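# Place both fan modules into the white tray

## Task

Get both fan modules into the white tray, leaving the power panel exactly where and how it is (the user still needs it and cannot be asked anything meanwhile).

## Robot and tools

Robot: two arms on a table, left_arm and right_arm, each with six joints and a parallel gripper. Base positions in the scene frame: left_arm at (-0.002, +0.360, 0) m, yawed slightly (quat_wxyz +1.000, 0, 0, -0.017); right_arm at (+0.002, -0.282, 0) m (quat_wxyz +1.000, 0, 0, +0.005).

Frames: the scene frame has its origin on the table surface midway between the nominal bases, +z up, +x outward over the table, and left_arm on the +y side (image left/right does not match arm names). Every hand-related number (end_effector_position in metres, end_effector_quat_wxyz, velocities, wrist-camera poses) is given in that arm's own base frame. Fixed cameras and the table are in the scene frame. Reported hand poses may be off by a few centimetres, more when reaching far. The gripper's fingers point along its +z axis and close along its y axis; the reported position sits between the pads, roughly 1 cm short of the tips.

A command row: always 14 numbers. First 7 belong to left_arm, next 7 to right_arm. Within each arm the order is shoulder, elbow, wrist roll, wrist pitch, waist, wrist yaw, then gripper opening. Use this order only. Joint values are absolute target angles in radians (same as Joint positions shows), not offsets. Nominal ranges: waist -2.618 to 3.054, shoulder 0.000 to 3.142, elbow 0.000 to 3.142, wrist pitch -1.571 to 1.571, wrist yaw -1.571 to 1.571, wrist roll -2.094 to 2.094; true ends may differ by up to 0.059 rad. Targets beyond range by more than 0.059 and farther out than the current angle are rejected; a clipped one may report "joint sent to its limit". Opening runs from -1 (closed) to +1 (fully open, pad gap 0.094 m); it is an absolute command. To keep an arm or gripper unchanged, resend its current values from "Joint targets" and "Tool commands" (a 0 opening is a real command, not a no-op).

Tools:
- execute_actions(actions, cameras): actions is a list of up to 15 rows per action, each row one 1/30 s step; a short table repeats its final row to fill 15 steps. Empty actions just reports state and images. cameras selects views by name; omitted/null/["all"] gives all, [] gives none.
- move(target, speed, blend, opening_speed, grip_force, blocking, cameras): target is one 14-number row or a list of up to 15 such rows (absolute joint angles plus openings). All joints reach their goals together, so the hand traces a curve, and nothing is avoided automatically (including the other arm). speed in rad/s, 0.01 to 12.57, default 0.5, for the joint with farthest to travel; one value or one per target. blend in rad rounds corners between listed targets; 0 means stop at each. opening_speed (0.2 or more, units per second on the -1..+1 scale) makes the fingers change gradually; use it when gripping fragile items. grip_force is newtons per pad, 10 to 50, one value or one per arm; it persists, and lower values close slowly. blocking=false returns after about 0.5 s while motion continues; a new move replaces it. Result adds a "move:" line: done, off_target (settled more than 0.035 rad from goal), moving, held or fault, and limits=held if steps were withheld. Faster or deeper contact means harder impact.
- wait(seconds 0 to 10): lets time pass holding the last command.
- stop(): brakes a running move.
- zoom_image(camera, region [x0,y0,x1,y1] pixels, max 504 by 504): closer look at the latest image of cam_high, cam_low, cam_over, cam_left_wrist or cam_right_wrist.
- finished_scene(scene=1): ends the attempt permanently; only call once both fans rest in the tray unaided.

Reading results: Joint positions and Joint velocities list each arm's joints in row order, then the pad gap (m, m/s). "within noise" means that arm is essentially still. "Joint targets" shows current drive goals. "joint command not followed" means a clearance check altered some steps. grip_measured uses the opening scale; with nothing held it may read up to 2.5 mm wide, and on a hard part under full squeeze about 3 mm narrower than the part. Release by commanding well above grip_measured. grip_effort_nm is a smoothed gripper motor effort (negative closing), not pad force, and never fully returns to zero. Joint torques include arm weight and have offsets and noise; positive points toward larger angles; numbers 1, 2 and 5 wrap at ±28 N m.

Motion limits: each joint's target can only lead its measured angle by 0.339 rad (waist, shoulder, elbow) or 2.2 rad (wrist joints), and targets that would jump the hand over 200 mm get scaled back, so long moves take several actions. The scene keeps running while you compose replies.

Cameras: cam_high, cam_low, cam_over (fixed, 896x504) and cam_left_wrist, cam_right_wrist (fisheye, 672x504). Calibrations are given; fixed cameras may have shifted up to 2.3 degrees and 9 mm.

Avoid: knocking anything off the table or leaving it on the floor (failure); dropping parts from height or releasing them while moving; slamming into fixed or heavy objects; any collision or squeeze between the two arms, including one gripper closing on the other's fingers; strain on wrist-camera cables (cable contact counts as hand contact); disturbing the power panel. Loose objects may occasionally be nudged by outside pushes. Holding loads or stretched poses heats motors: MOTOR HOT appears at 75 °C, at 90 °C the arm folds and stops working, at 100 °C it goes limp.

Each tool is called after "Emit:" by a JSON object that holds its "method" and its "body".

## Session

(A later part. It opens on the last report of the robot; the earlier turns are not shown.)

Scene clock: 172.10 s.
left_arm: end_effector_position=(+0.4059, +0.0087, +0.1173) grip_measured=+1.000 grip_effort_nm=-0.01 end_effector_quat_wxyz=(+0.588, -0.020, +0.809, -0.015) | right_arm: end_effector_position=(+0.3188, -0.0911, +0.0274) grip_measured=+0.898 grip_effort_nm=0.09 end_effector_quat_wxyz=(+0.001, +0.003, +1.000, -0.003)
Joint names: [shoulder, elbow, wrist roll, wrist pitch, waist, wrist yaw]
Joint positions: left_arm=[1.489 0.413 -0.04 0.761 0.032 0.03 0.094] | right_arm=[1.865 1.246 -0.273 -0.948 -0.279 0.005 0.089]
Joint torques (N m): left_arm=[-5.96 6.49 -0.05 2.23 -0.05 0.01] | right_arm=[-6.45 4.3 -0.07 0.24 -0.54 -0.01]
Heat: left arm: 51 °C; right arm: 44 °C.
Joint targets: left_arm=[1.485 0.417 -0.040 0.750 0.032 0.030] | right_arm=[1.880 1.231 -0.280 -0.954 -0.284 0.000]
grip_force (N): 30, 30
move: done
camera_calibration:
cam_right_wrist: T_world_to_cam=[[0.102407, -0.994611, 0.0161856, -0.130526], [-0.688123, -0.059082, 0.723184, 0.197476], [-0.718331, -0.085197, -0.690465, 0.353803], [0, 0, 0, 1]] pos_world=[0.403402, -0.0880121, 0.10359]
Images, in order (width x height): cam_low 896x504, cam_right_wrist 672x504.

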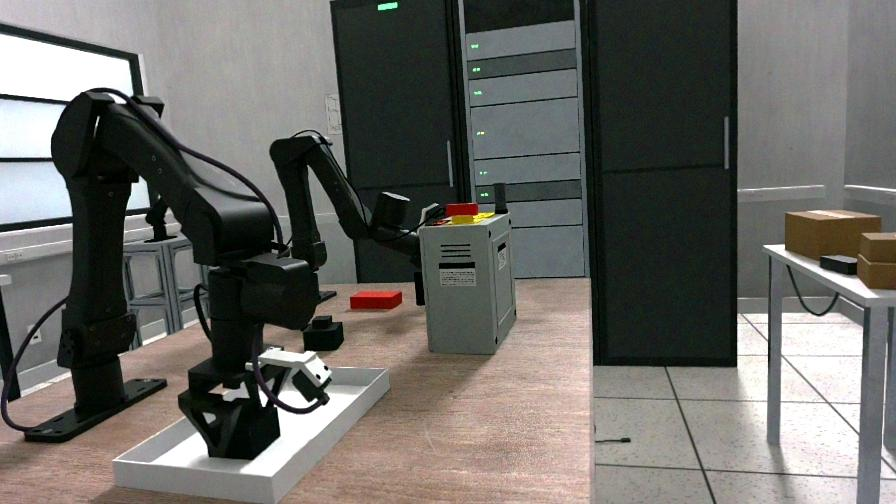

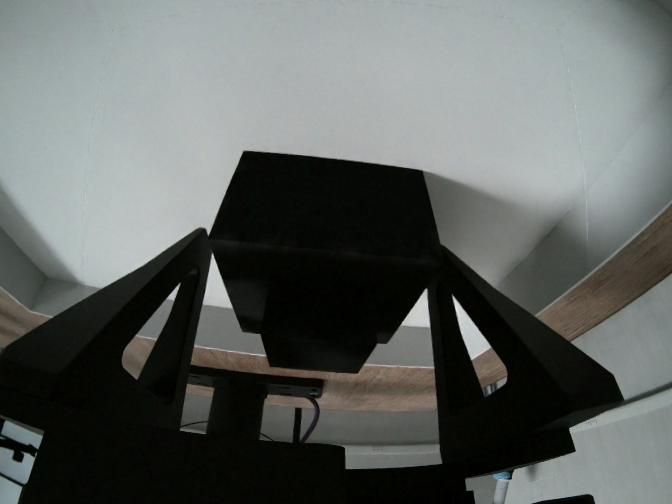

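Emit:
{"method": "move", "body": {"target": [[1.485,0.417,-0.040,0.750,0.032,0.030,1,1.785,1.54,-0.28,-1.325,-0.284,0,0.9],[1.485,0.417,-0.040,0.750,0.032,0.030,1,2.068,1.905,0.75,-1.425,0.954,0,1]], "blend": [0.1,0], "speed": [0.35,0.7]}}

Emit:
{"method": "zoom_image", "body": {"camera": "cam_right_wrist", "region": [160, 50, 520, 350]}}

Scene clock: 194.20 s.
left_arm: end_effector_position=(+0.4059, +0.0087, +0.1173) grip_measured=+1.000 grip_effort_nm=-0.01 end_effector_quat_wxyz=(+0.588, -0.020, +0.809, -0.015) | right_arm: end_effector_position=(+0.2255, +0.3239, +0.1215) grip_measured=+0.998 grip_effort_nm=0.09 end_effector_quat_wxyz=(+0.002, -0.110, +0.994, +0.006)
Joint names: [shoulder, elbow, wrist roll, wrist pitch, waist, wrist yaw]
Joint positions: left_arm=[1.489 0.413 -0.04 0.761 0.032 0.03 0.094] | right_arm=[2.044 1.876 0.737 -1.391 0.958 -0.005 0.094]
Joint torques (N m): left_arm=[-5.96 6.52 -0.05 2.22 -0.06 0.01] | right_arm=[-7.62 8.09 0.12 -0.04 -0.35 0.06]
Heat: left arm: 51 °C; right arm: 44 °C.
Joint targets: left_arm=[1.485 0.417 -0.040 0.750 0.032 0.030] | right_arm=[2.068 1.905 0.750 -1.425 0.954 0.000]
grip_force (N): 30, 30
move: done
camera_calibration:
cam_right_wrist: T_world_to_cam=[[0.323635, -0.946181, -0.000828827, 0.226846], [-0.656849, -0.225301, 0.719575, 0.136895], [-0.681036, -0.232336, -0.694414, 0.426851], [0, 0, 0, 1]] pos_world=[0.307205, 0.344653, 0.198092]

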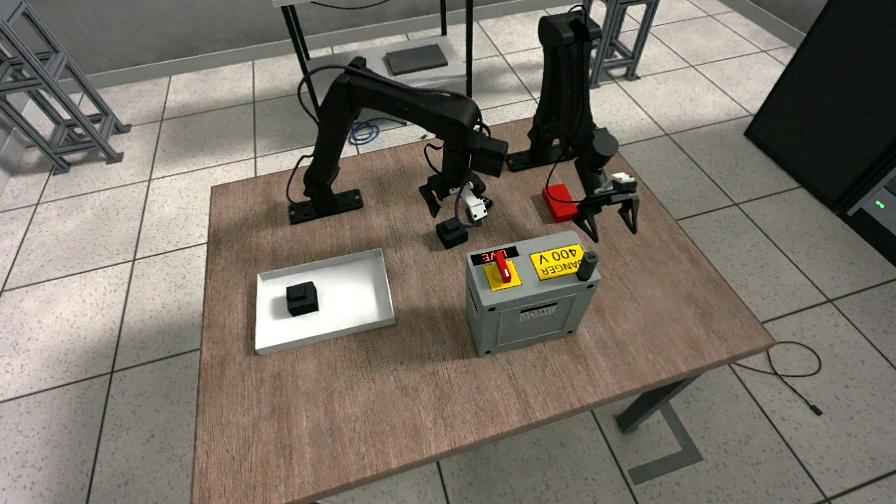

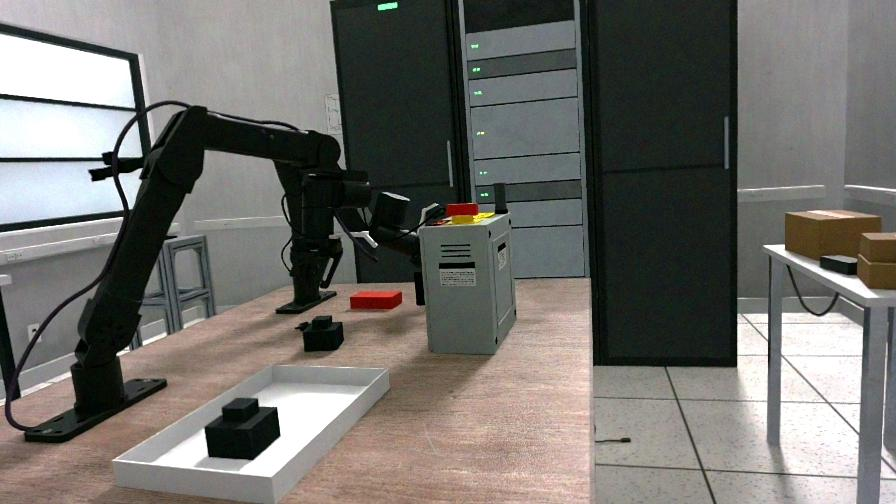

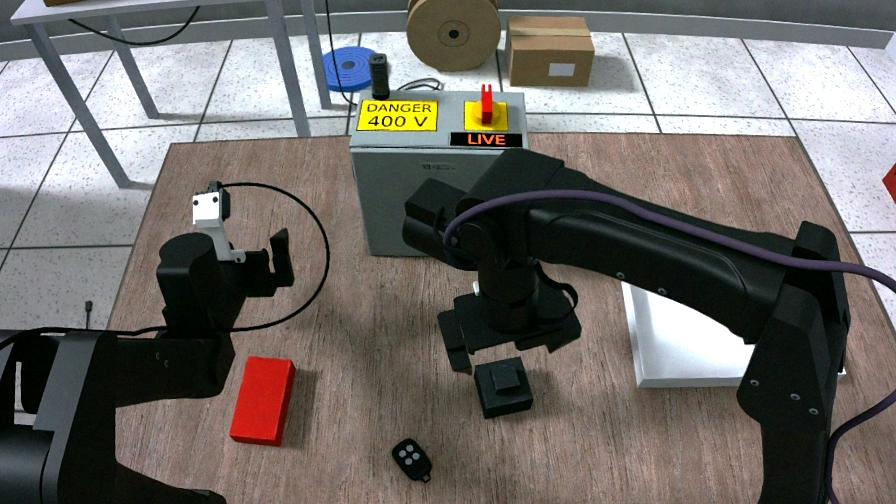

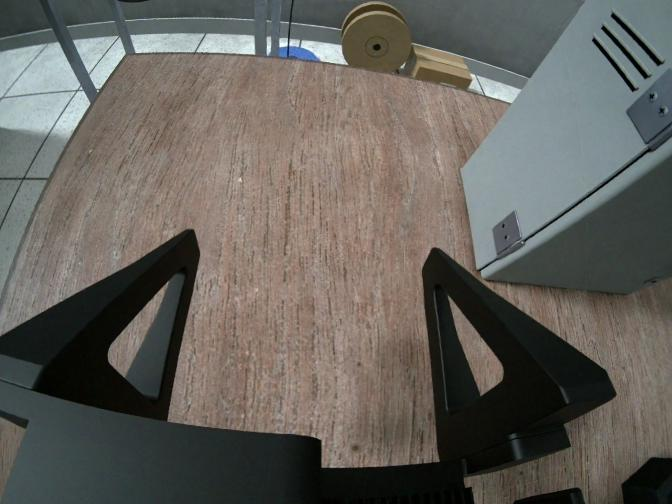

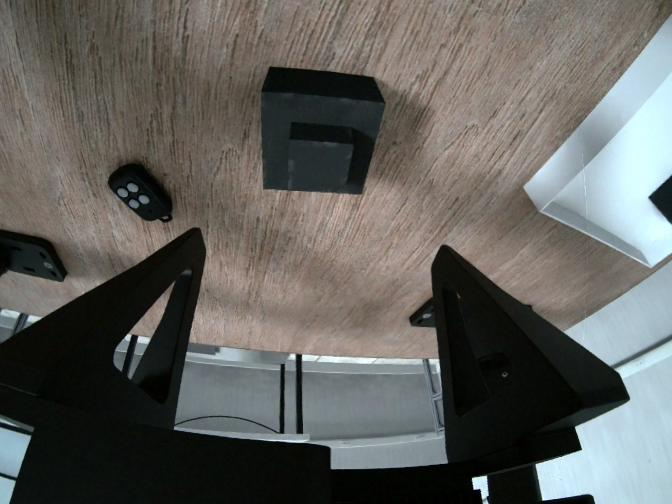

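Scaled by 1.400 from the camera's 672x504 image, which has a finer 960x720 frame.

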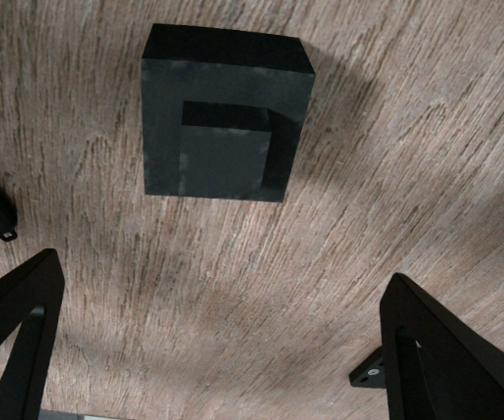

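Emit:
{"method": "move", "body": {"target": [[1.485,0.417,-0.040,0.750,0.032,0.030,1,2.085,1.713,0.75,-1.22,0.966,0,1],[1.485,0.417,-0.040,0.750,0.032,0.030,1,2.121,1.575,0.75,-1.056,0.966,0,1]], "blend": [0.08,0], "speed": 0.3, "cameras": ["cam_right_wrist","cam_low"]}}

Scene clock: 208.87 s.
left_arm: end_effector_position=(+0.4059, +0.0087, +0.1173) grip_measured=+1.000 grip_effort_nm=-0.01 end_effector_quat_wxyz=(+0.588, -0.020, +0.809, -0.015) | right_arm: end_effector_position=(+0.2268, +0.3280, +0.0285) grip_measured=+0.998 grip_effort_nm=0.09 end_effector_quat_wxyz=(+0.002, -0.111, +0.994, +0.006)
Joint names: [shoulder, elbow, wrist roll, wrist pitch, waist, wrist yaw]
Joint positions: left_arm=[1.489 0.413 -0.04 0.761 0.032 0.03 0.094] | right_arm=[2.099 1.588 0.738 -1.048 0.961 -0.005 0.094]
Joint torques (N m): left_arm=[-5.94 6.5 -0.05 2.22 -0.05 0.01] | right_arm=[-7.99 4.64 0.11 0.22 0.46 0.07]
Heat: left arm: 52 °C; right arm: 45 °C.
Joint targets: left_arm=[1.485 0.417 -0.040 0.750 0.032 0.030] | right_arm=[2.121 1.575 0.750 -1.056 0.966 0.000]
grip_force (N): 30, 30
move: done
camera_calibration:
cam_right_wrist: T_world_to_cam=[[0.325464, -0.945554, -0.000150823, 0.229535], [-0.655881, -0.225872, 0.720279, 0.205606], [-0.681097, -0.234326, -0.693684, 0.364791], [0, 0, 0, 1]] pos_world=[0.308606, 0.348959, 0.104991]
Images, in order (width x height): cam_low 896x504, cam_right_wrist 672x504.

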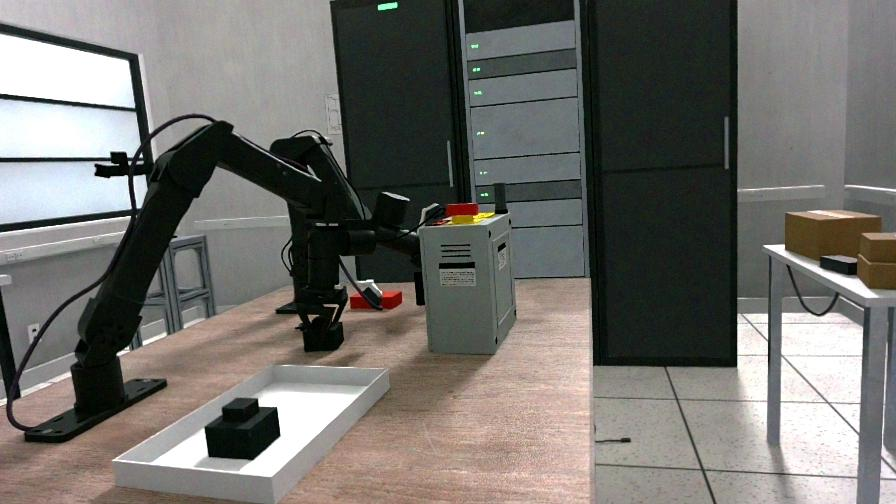

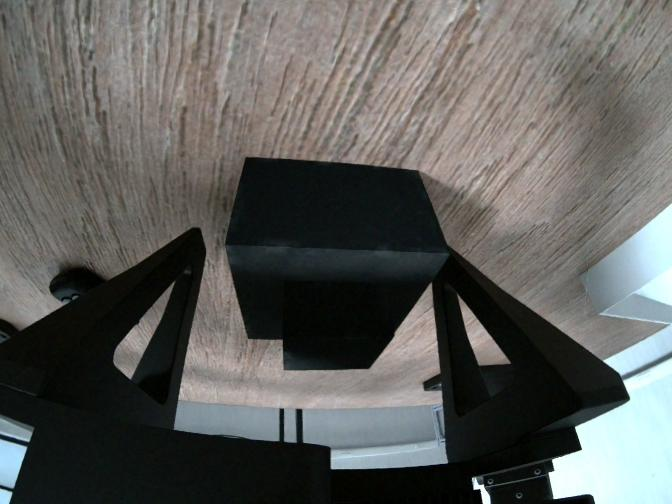

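Emit:
{"method": "move", "body": {"target": [1.485,0.417,-0.040,0.750,0.032,0.030,1,2.121,1.575,0.75,-1.056,0.966,0,0.1], "opening_speed": 0.6, "cameras": ["cam_right_wrist"]}}

Scene clock: 214.50 s.
left_arm: end_effector_position=(+0.4059, +0.0087, +0.1173) grip_measured=+1.000 grip_effort_nm=-0.01 end_effector_quat_wxyz=(+0.588, -0.020, +0.809, -0.015) | right_arm: end_effector_position=(+0.2268, +0.3280, +0.0285) grip_measured=+0.297 grip_effort_nm=-0.62 end_effector_quat_wxyz=(+0.002, -0.111, +0.994, +0.006)
Joint names: [shoulder, elbow, wrist roll, wrist pitch, waist, wrist yaw]
Joint positions: left_arm=[1.489 0.413 -0.04 0.761 0.032 0.03 0.094] | right_arm=[2.099 1.588 0.739 -1.048 0.961 -0.005 0.061]
Joint torques (N m): left_arm=[-5.93 6.52 -0.04 2.22 -0.05 0.01] | right_arm=[-8.01 4.55 0.11 0.24 0.5 0.07]
Heat: left arm: 52 °C; right arm: 44 °C.
Joint targets: left_arm=[1.485 0.417 -0.040 0.750 0.032 0.030] | right_arm=[2.121 1.575 0.750 -1.056 0.966 0.000]
grip_force (N): 30, 30
move: done
camera_calibration:
cam_right_wrist: T_world_to_cam=[[0.325122, -0.945672, -0.000410728, 0.229708], [-0.656121, -0.225887, 0.720055, 0.205636], [-0.681029, -0.233836, -0.693916, 0.364693], [0, 0, 0, 1]] pos_world=[0.308606, 0.348957, 0.105091]
Images, in order (width x height): cam_right_wrist 672x504.

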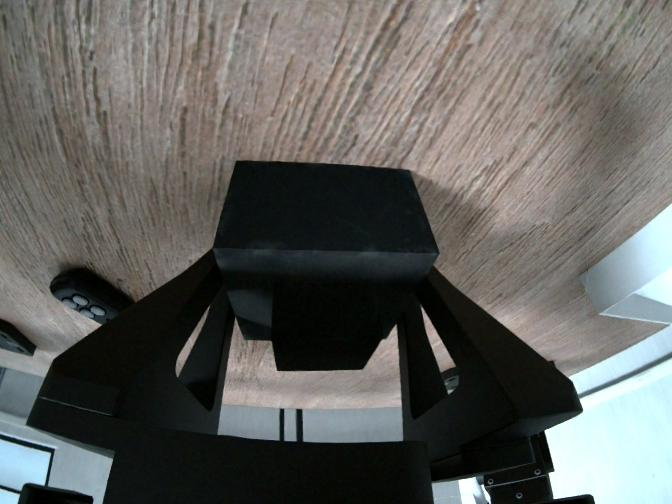

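Emit:
{"method": "move", "body": {"target": [[1.485,0.417,-0.040,0.750,0.032,0.030,1,2.06,1.89,0.75,-1.41,0.966,0,0.1],[1.485,0.417,-0.040,0.750,0.032,0.030,1,1.805,1.535,0.075,-1.32,0.075,0,0.1],[1.485,0.417,-0.040,0.750,0.032,0.030,1,1.876,1.258,0.075,-0.985,0.075,0,0.1]], "blend": [0.1,0.06,0], "speed": [0.35,0.6,0.25], "cameras": ["cam_high","cam_over","cam_low","cam_right_wrist"]}}

Emit:
{"method": "zoom_image", "body": {"camera": "cam_low", "region": [150, 320, 410, 500]}}

Scene clock: 230.10 s.
left_arm: end_effector_position=(+0.4059, +0.0087, +0.1173) grip_measured=+1.000 grip_effort_nm=-0.01 end_effector_quat_wxyz=(+0.588, -0.020, +0.809, -0.015) | right_arm: end_effector_position=(+0.3316, +0.0257, +0.0339) grip_measured=+0.295 grip_effort_nm=-0.66 end_effector_quat_wxyz=(+0.001, +0.006, +1.000, +0.003)
Joint names: [shoulder, elbow, wrist roll, wrist pitch, waist, wrist yaw]
Joint positions: left_arm=[1.489 0.413 -0.04 0.761 0.032 0.03 0.094] | right_arm=[1.861 1.269 0.083 -0.976 0.072 -0.005 0.061]
Joint torques (N m): left_arm=[-5.96 6.5 -0.05 2.23 -0.06 0.01] | right_arm=[-6.41 4.66 -0.08 0.23 0.34 0.07]
Heat: left arm: 52 °C; right arm: 43 °C.
Joint targets: left_arm=[1.485 0.417 -0.040 0.750 0.032 0.030] | right_arm=[1.876 1.258 0.075 -0.985 0.075 0.000]
grip_force (N): 30, 30
move: done
camera_calibration:
cam_right_wrist: T_world_to_cam=[[0.0974732, -0.995222, 0.00574715, -0.0136918], [-0.688071, -0.063216, 0.722885, 0.208541], [-0.719067, -0.0744163, -0.690945, 0.37754], [0, 0, 0, 1]] pos_world=[0.416302, 0.0276519, 0.110187]
Images, in order (width x height): cam_high 896x504, cam_low 896x504, cam_over 896x504, cam_right_wrist 672x504.

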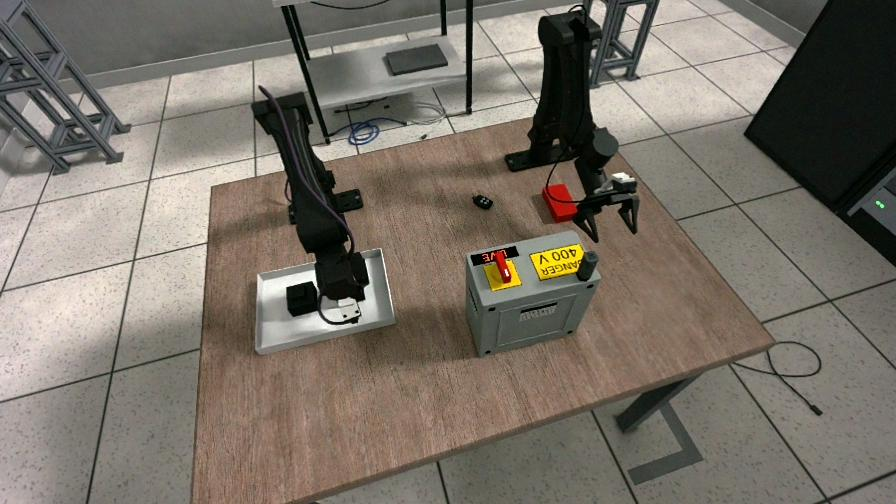

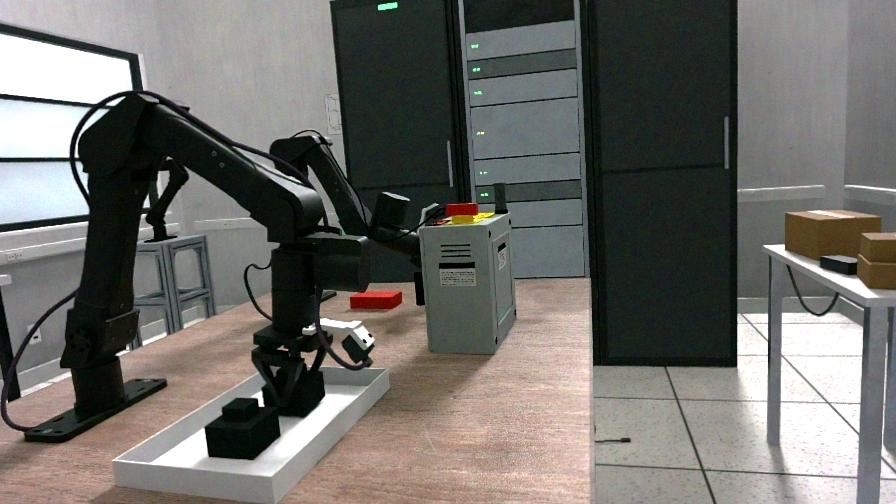

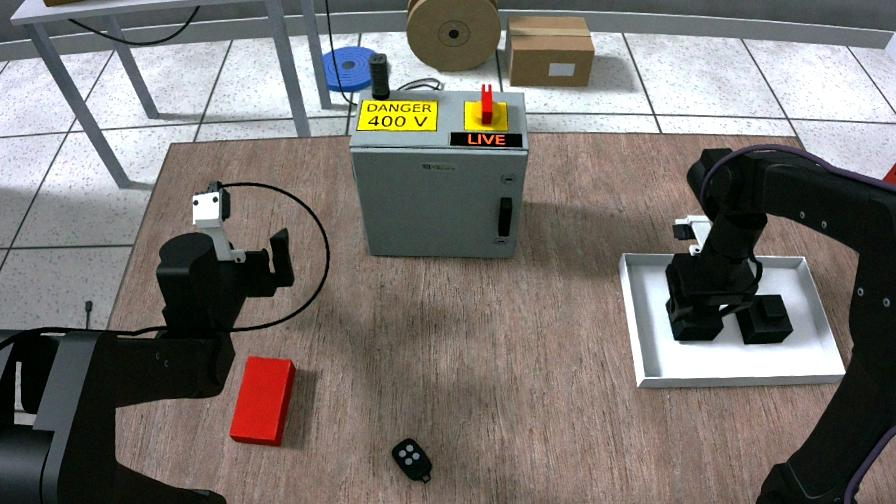

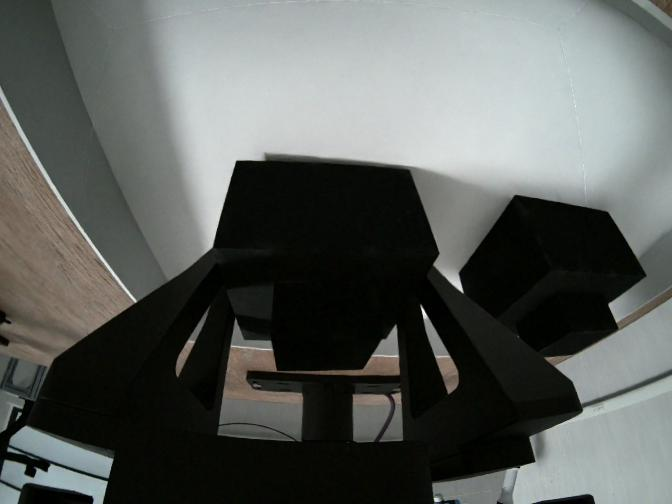

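Scaled by 1.938 from the camera's 896x504 image, which has a finer 1280x720 frame.

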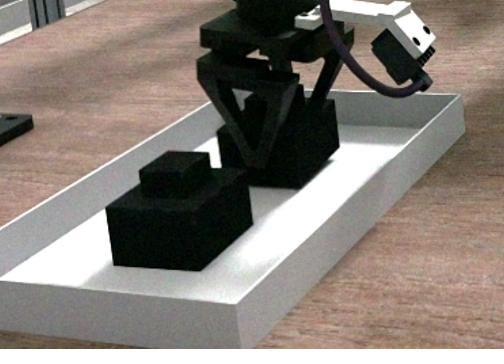

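Emit:
{"method": "move", "body": {"target": [[1.485,0.417,-0.040,0.750,0.032,0.030,1,1.876,1.239,0.075,-0.969,0.075,0,0.1],[1.485,0.417,-0.040,0.750,0.032,0.030,1,1.876,1.239,0.075,-0.969,0.075,0,0.65]], "speed": 0.1, "opening_speed": 0.5, "cameras": ["cam_low","cam_right_wrist"]}}

Emit:
{"method": "zoom_image", "body": {"camera": "cam_low", "region": [150, 320, 410, 500]}}

Scene clock: 237.00 s.
left_arm: end_effector_position=(+0.4059, +0.0087, +0.1173) grip_measured=+1.000 grip_effort_nm=-0.01 end_effector_quat_wxyz=(+0.588, -0.020, +0.809, -0.015) | right_arm: end_effector_position=(+0.3302, +0.0256, +0.0306) grip_measured=+0.648 grip_effort_nm=0.09 end_effector_quat_wxyz=(+0.000, +0.006, +1.000, +0.002)
Joint names: [shoulder, elbow, wrist roll, wrist pitch, waist, wrist yaw]
Joint positions: left_arm=[1.489 0.413 -0.04 0.761 0.032 0.03 0.094] | right_arm=[1.861 1.255 0.083 -0.963 0.072 -0.005 0.077]
Joint torques (N m): left_arm=[-5.98 6.5 -0.04 2.23 -0.06 0.01] | right_arm=[-6.41 4.22 -0.07 0.24 0.38 0.09]
Heat: left arm: 52 °C; right arm: 43 °C.
Joint targets: left_arm=[1.485 0.417 -0.040 0.750 0.032 0.030] | right_arm=[1.876 1.239 0.075 -0.969 0.075 0.000]
grip_force (N): 30, 30
move: done
camera_calibration:
cam_right_wrist: T_world_to_cam=[[0.0974764, -0.995222, 0.00567787, -0.0136294], [-0.687507, -0.0632102, 0.723422, 0.20974], [-0.719606, -0.0744201, -0.690383, 0.374341], [0, 0, 0, 1]] pos_world=[0.414904, 0.0275519, 0.106785]
Images, in order (width x height): cam_low 896x504, cam_right_wrist 672x504.

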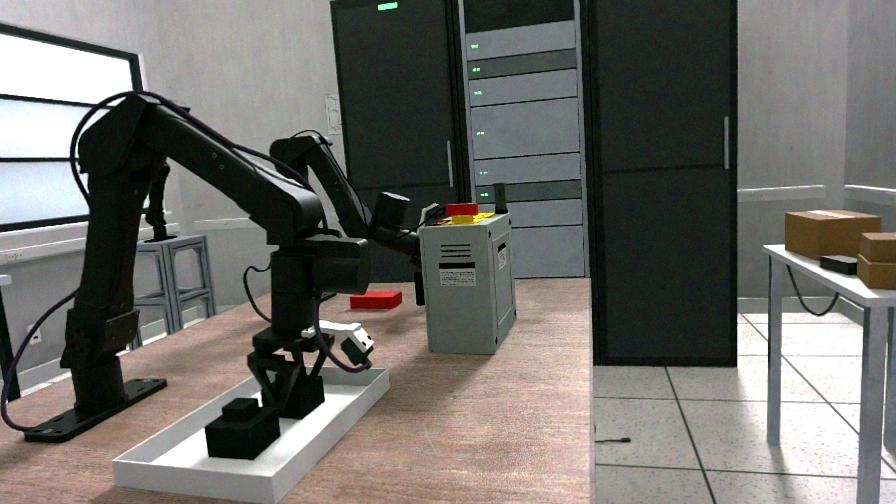

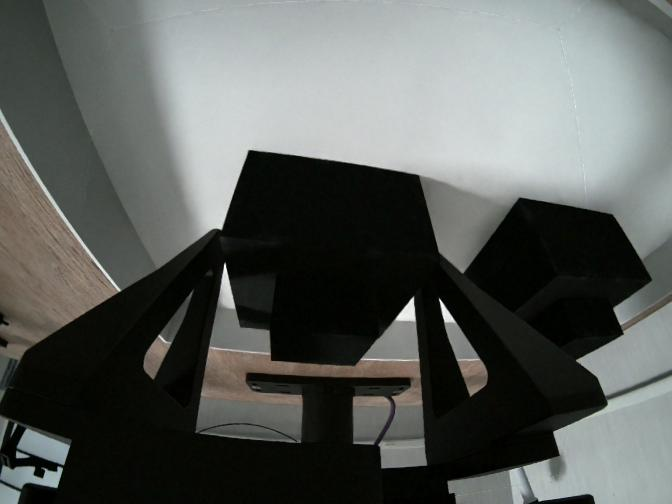

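Scaled by 1.938 from the camera's 896x504 image, which has a finer 1280x720 frame.

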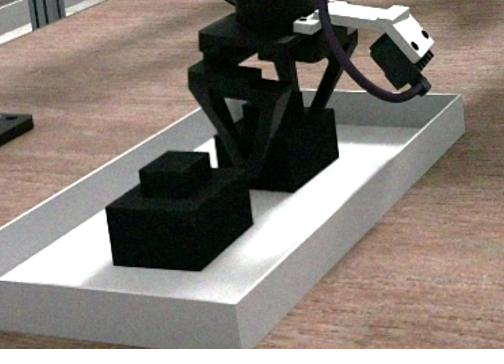

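Emit:
{"method": "move", "body": {"target": [[1.485,0.417,-0.040,0.750,0.032,0.030,1,1.876,1.239,0.075,-0.969,0.075,0,0.75],[1.485,0.417,-0.040,0.750,0.032,0.030,1,1.80,1.57,0.075,-1.33,0.075,0,0.75]], "speed": 0.35, "opening_speed": 0.5, "cameras": ["cam_low","cam_over","cam_high"]}}

Scene clock: 244.23 s.
left_arm: end_effector_position=(+0.4059, +0.0087, +0.1173) grip_measured=+1.000 grip_effort_nm=-0.01 end_effector_quat_wxyz=(+0.588, -0.020, +0.809, -0.015) | right_arm: end_effector_position=(+0.3355, +0.0260, +0.1130) grip_measured=+0.748 grip_effort_nm=0.09 end_effector_quat_wxyz=(-0.005, +0.006, +1.000, +0.002)
Joint names: [shoulder, elbow, wrist roll, wrist pitch, waist, wrist yaw]
Joint positions: left_arm=[1.489 0.413 -0.04 0.761 0.032 0.03 0.094] | right_arm=[1.828 1.547 0.083 -1.299 0.072 -0.005 0.082]
Joint torques (N m): left_arm=[-5.96 6.48 -0.05 2.23 -0.06 0] | right_arm=[-9.81 7.51 -0.07 0 0.29 0.07]
Heat: left arm: 52 °C; right arm: 43 °C.
Joint targets: left_arm=[1.485 0.417 -0.040 0.750 0.032 0.030] | right_arm=[1.800 1.570 0.075 -1.330 0.075 0.000]
grip_force (N): 30, 30
move: done
Images, in order (width x height): cam_high 896x504, cam_low 896x504, cam_over 896x504.

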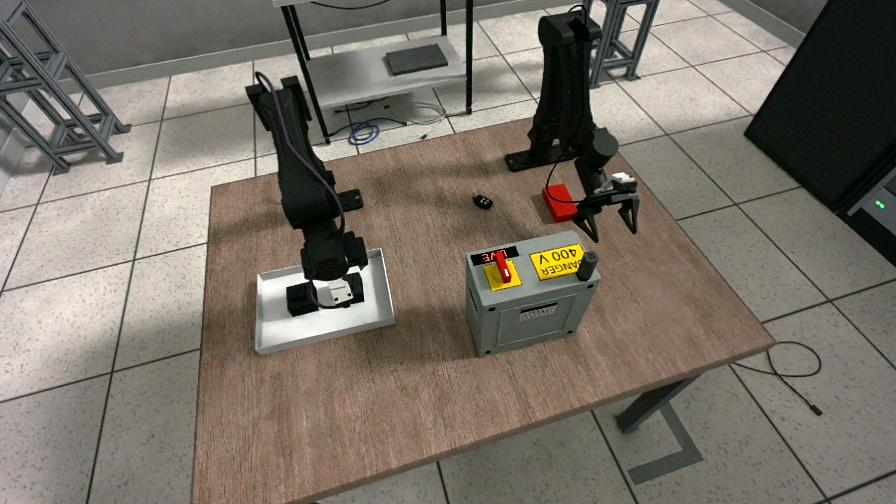

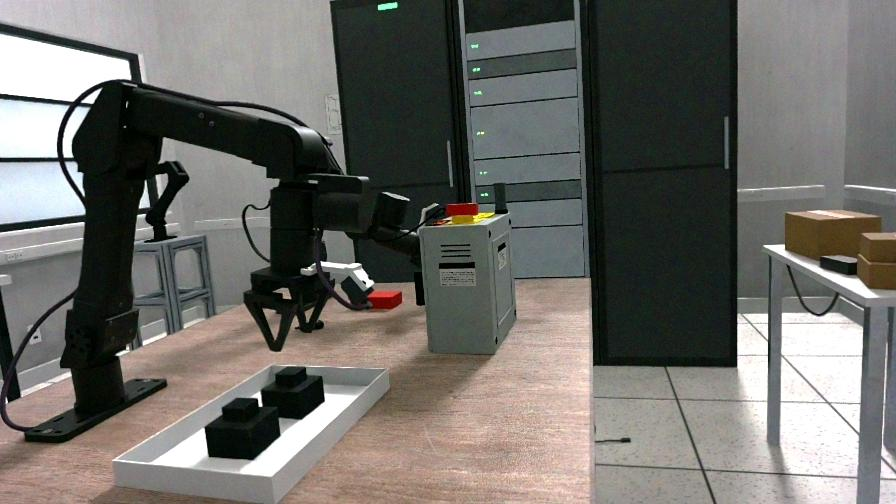

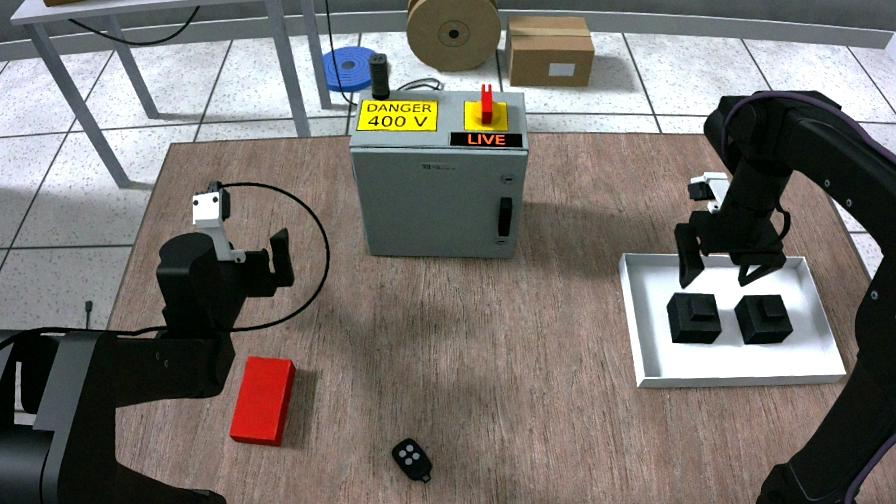

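Both fan modules are in the tray, and the arm is clear of them.

Emit:
{"method": "finished_scene", "body": {}}

The scene is finished: the task was done.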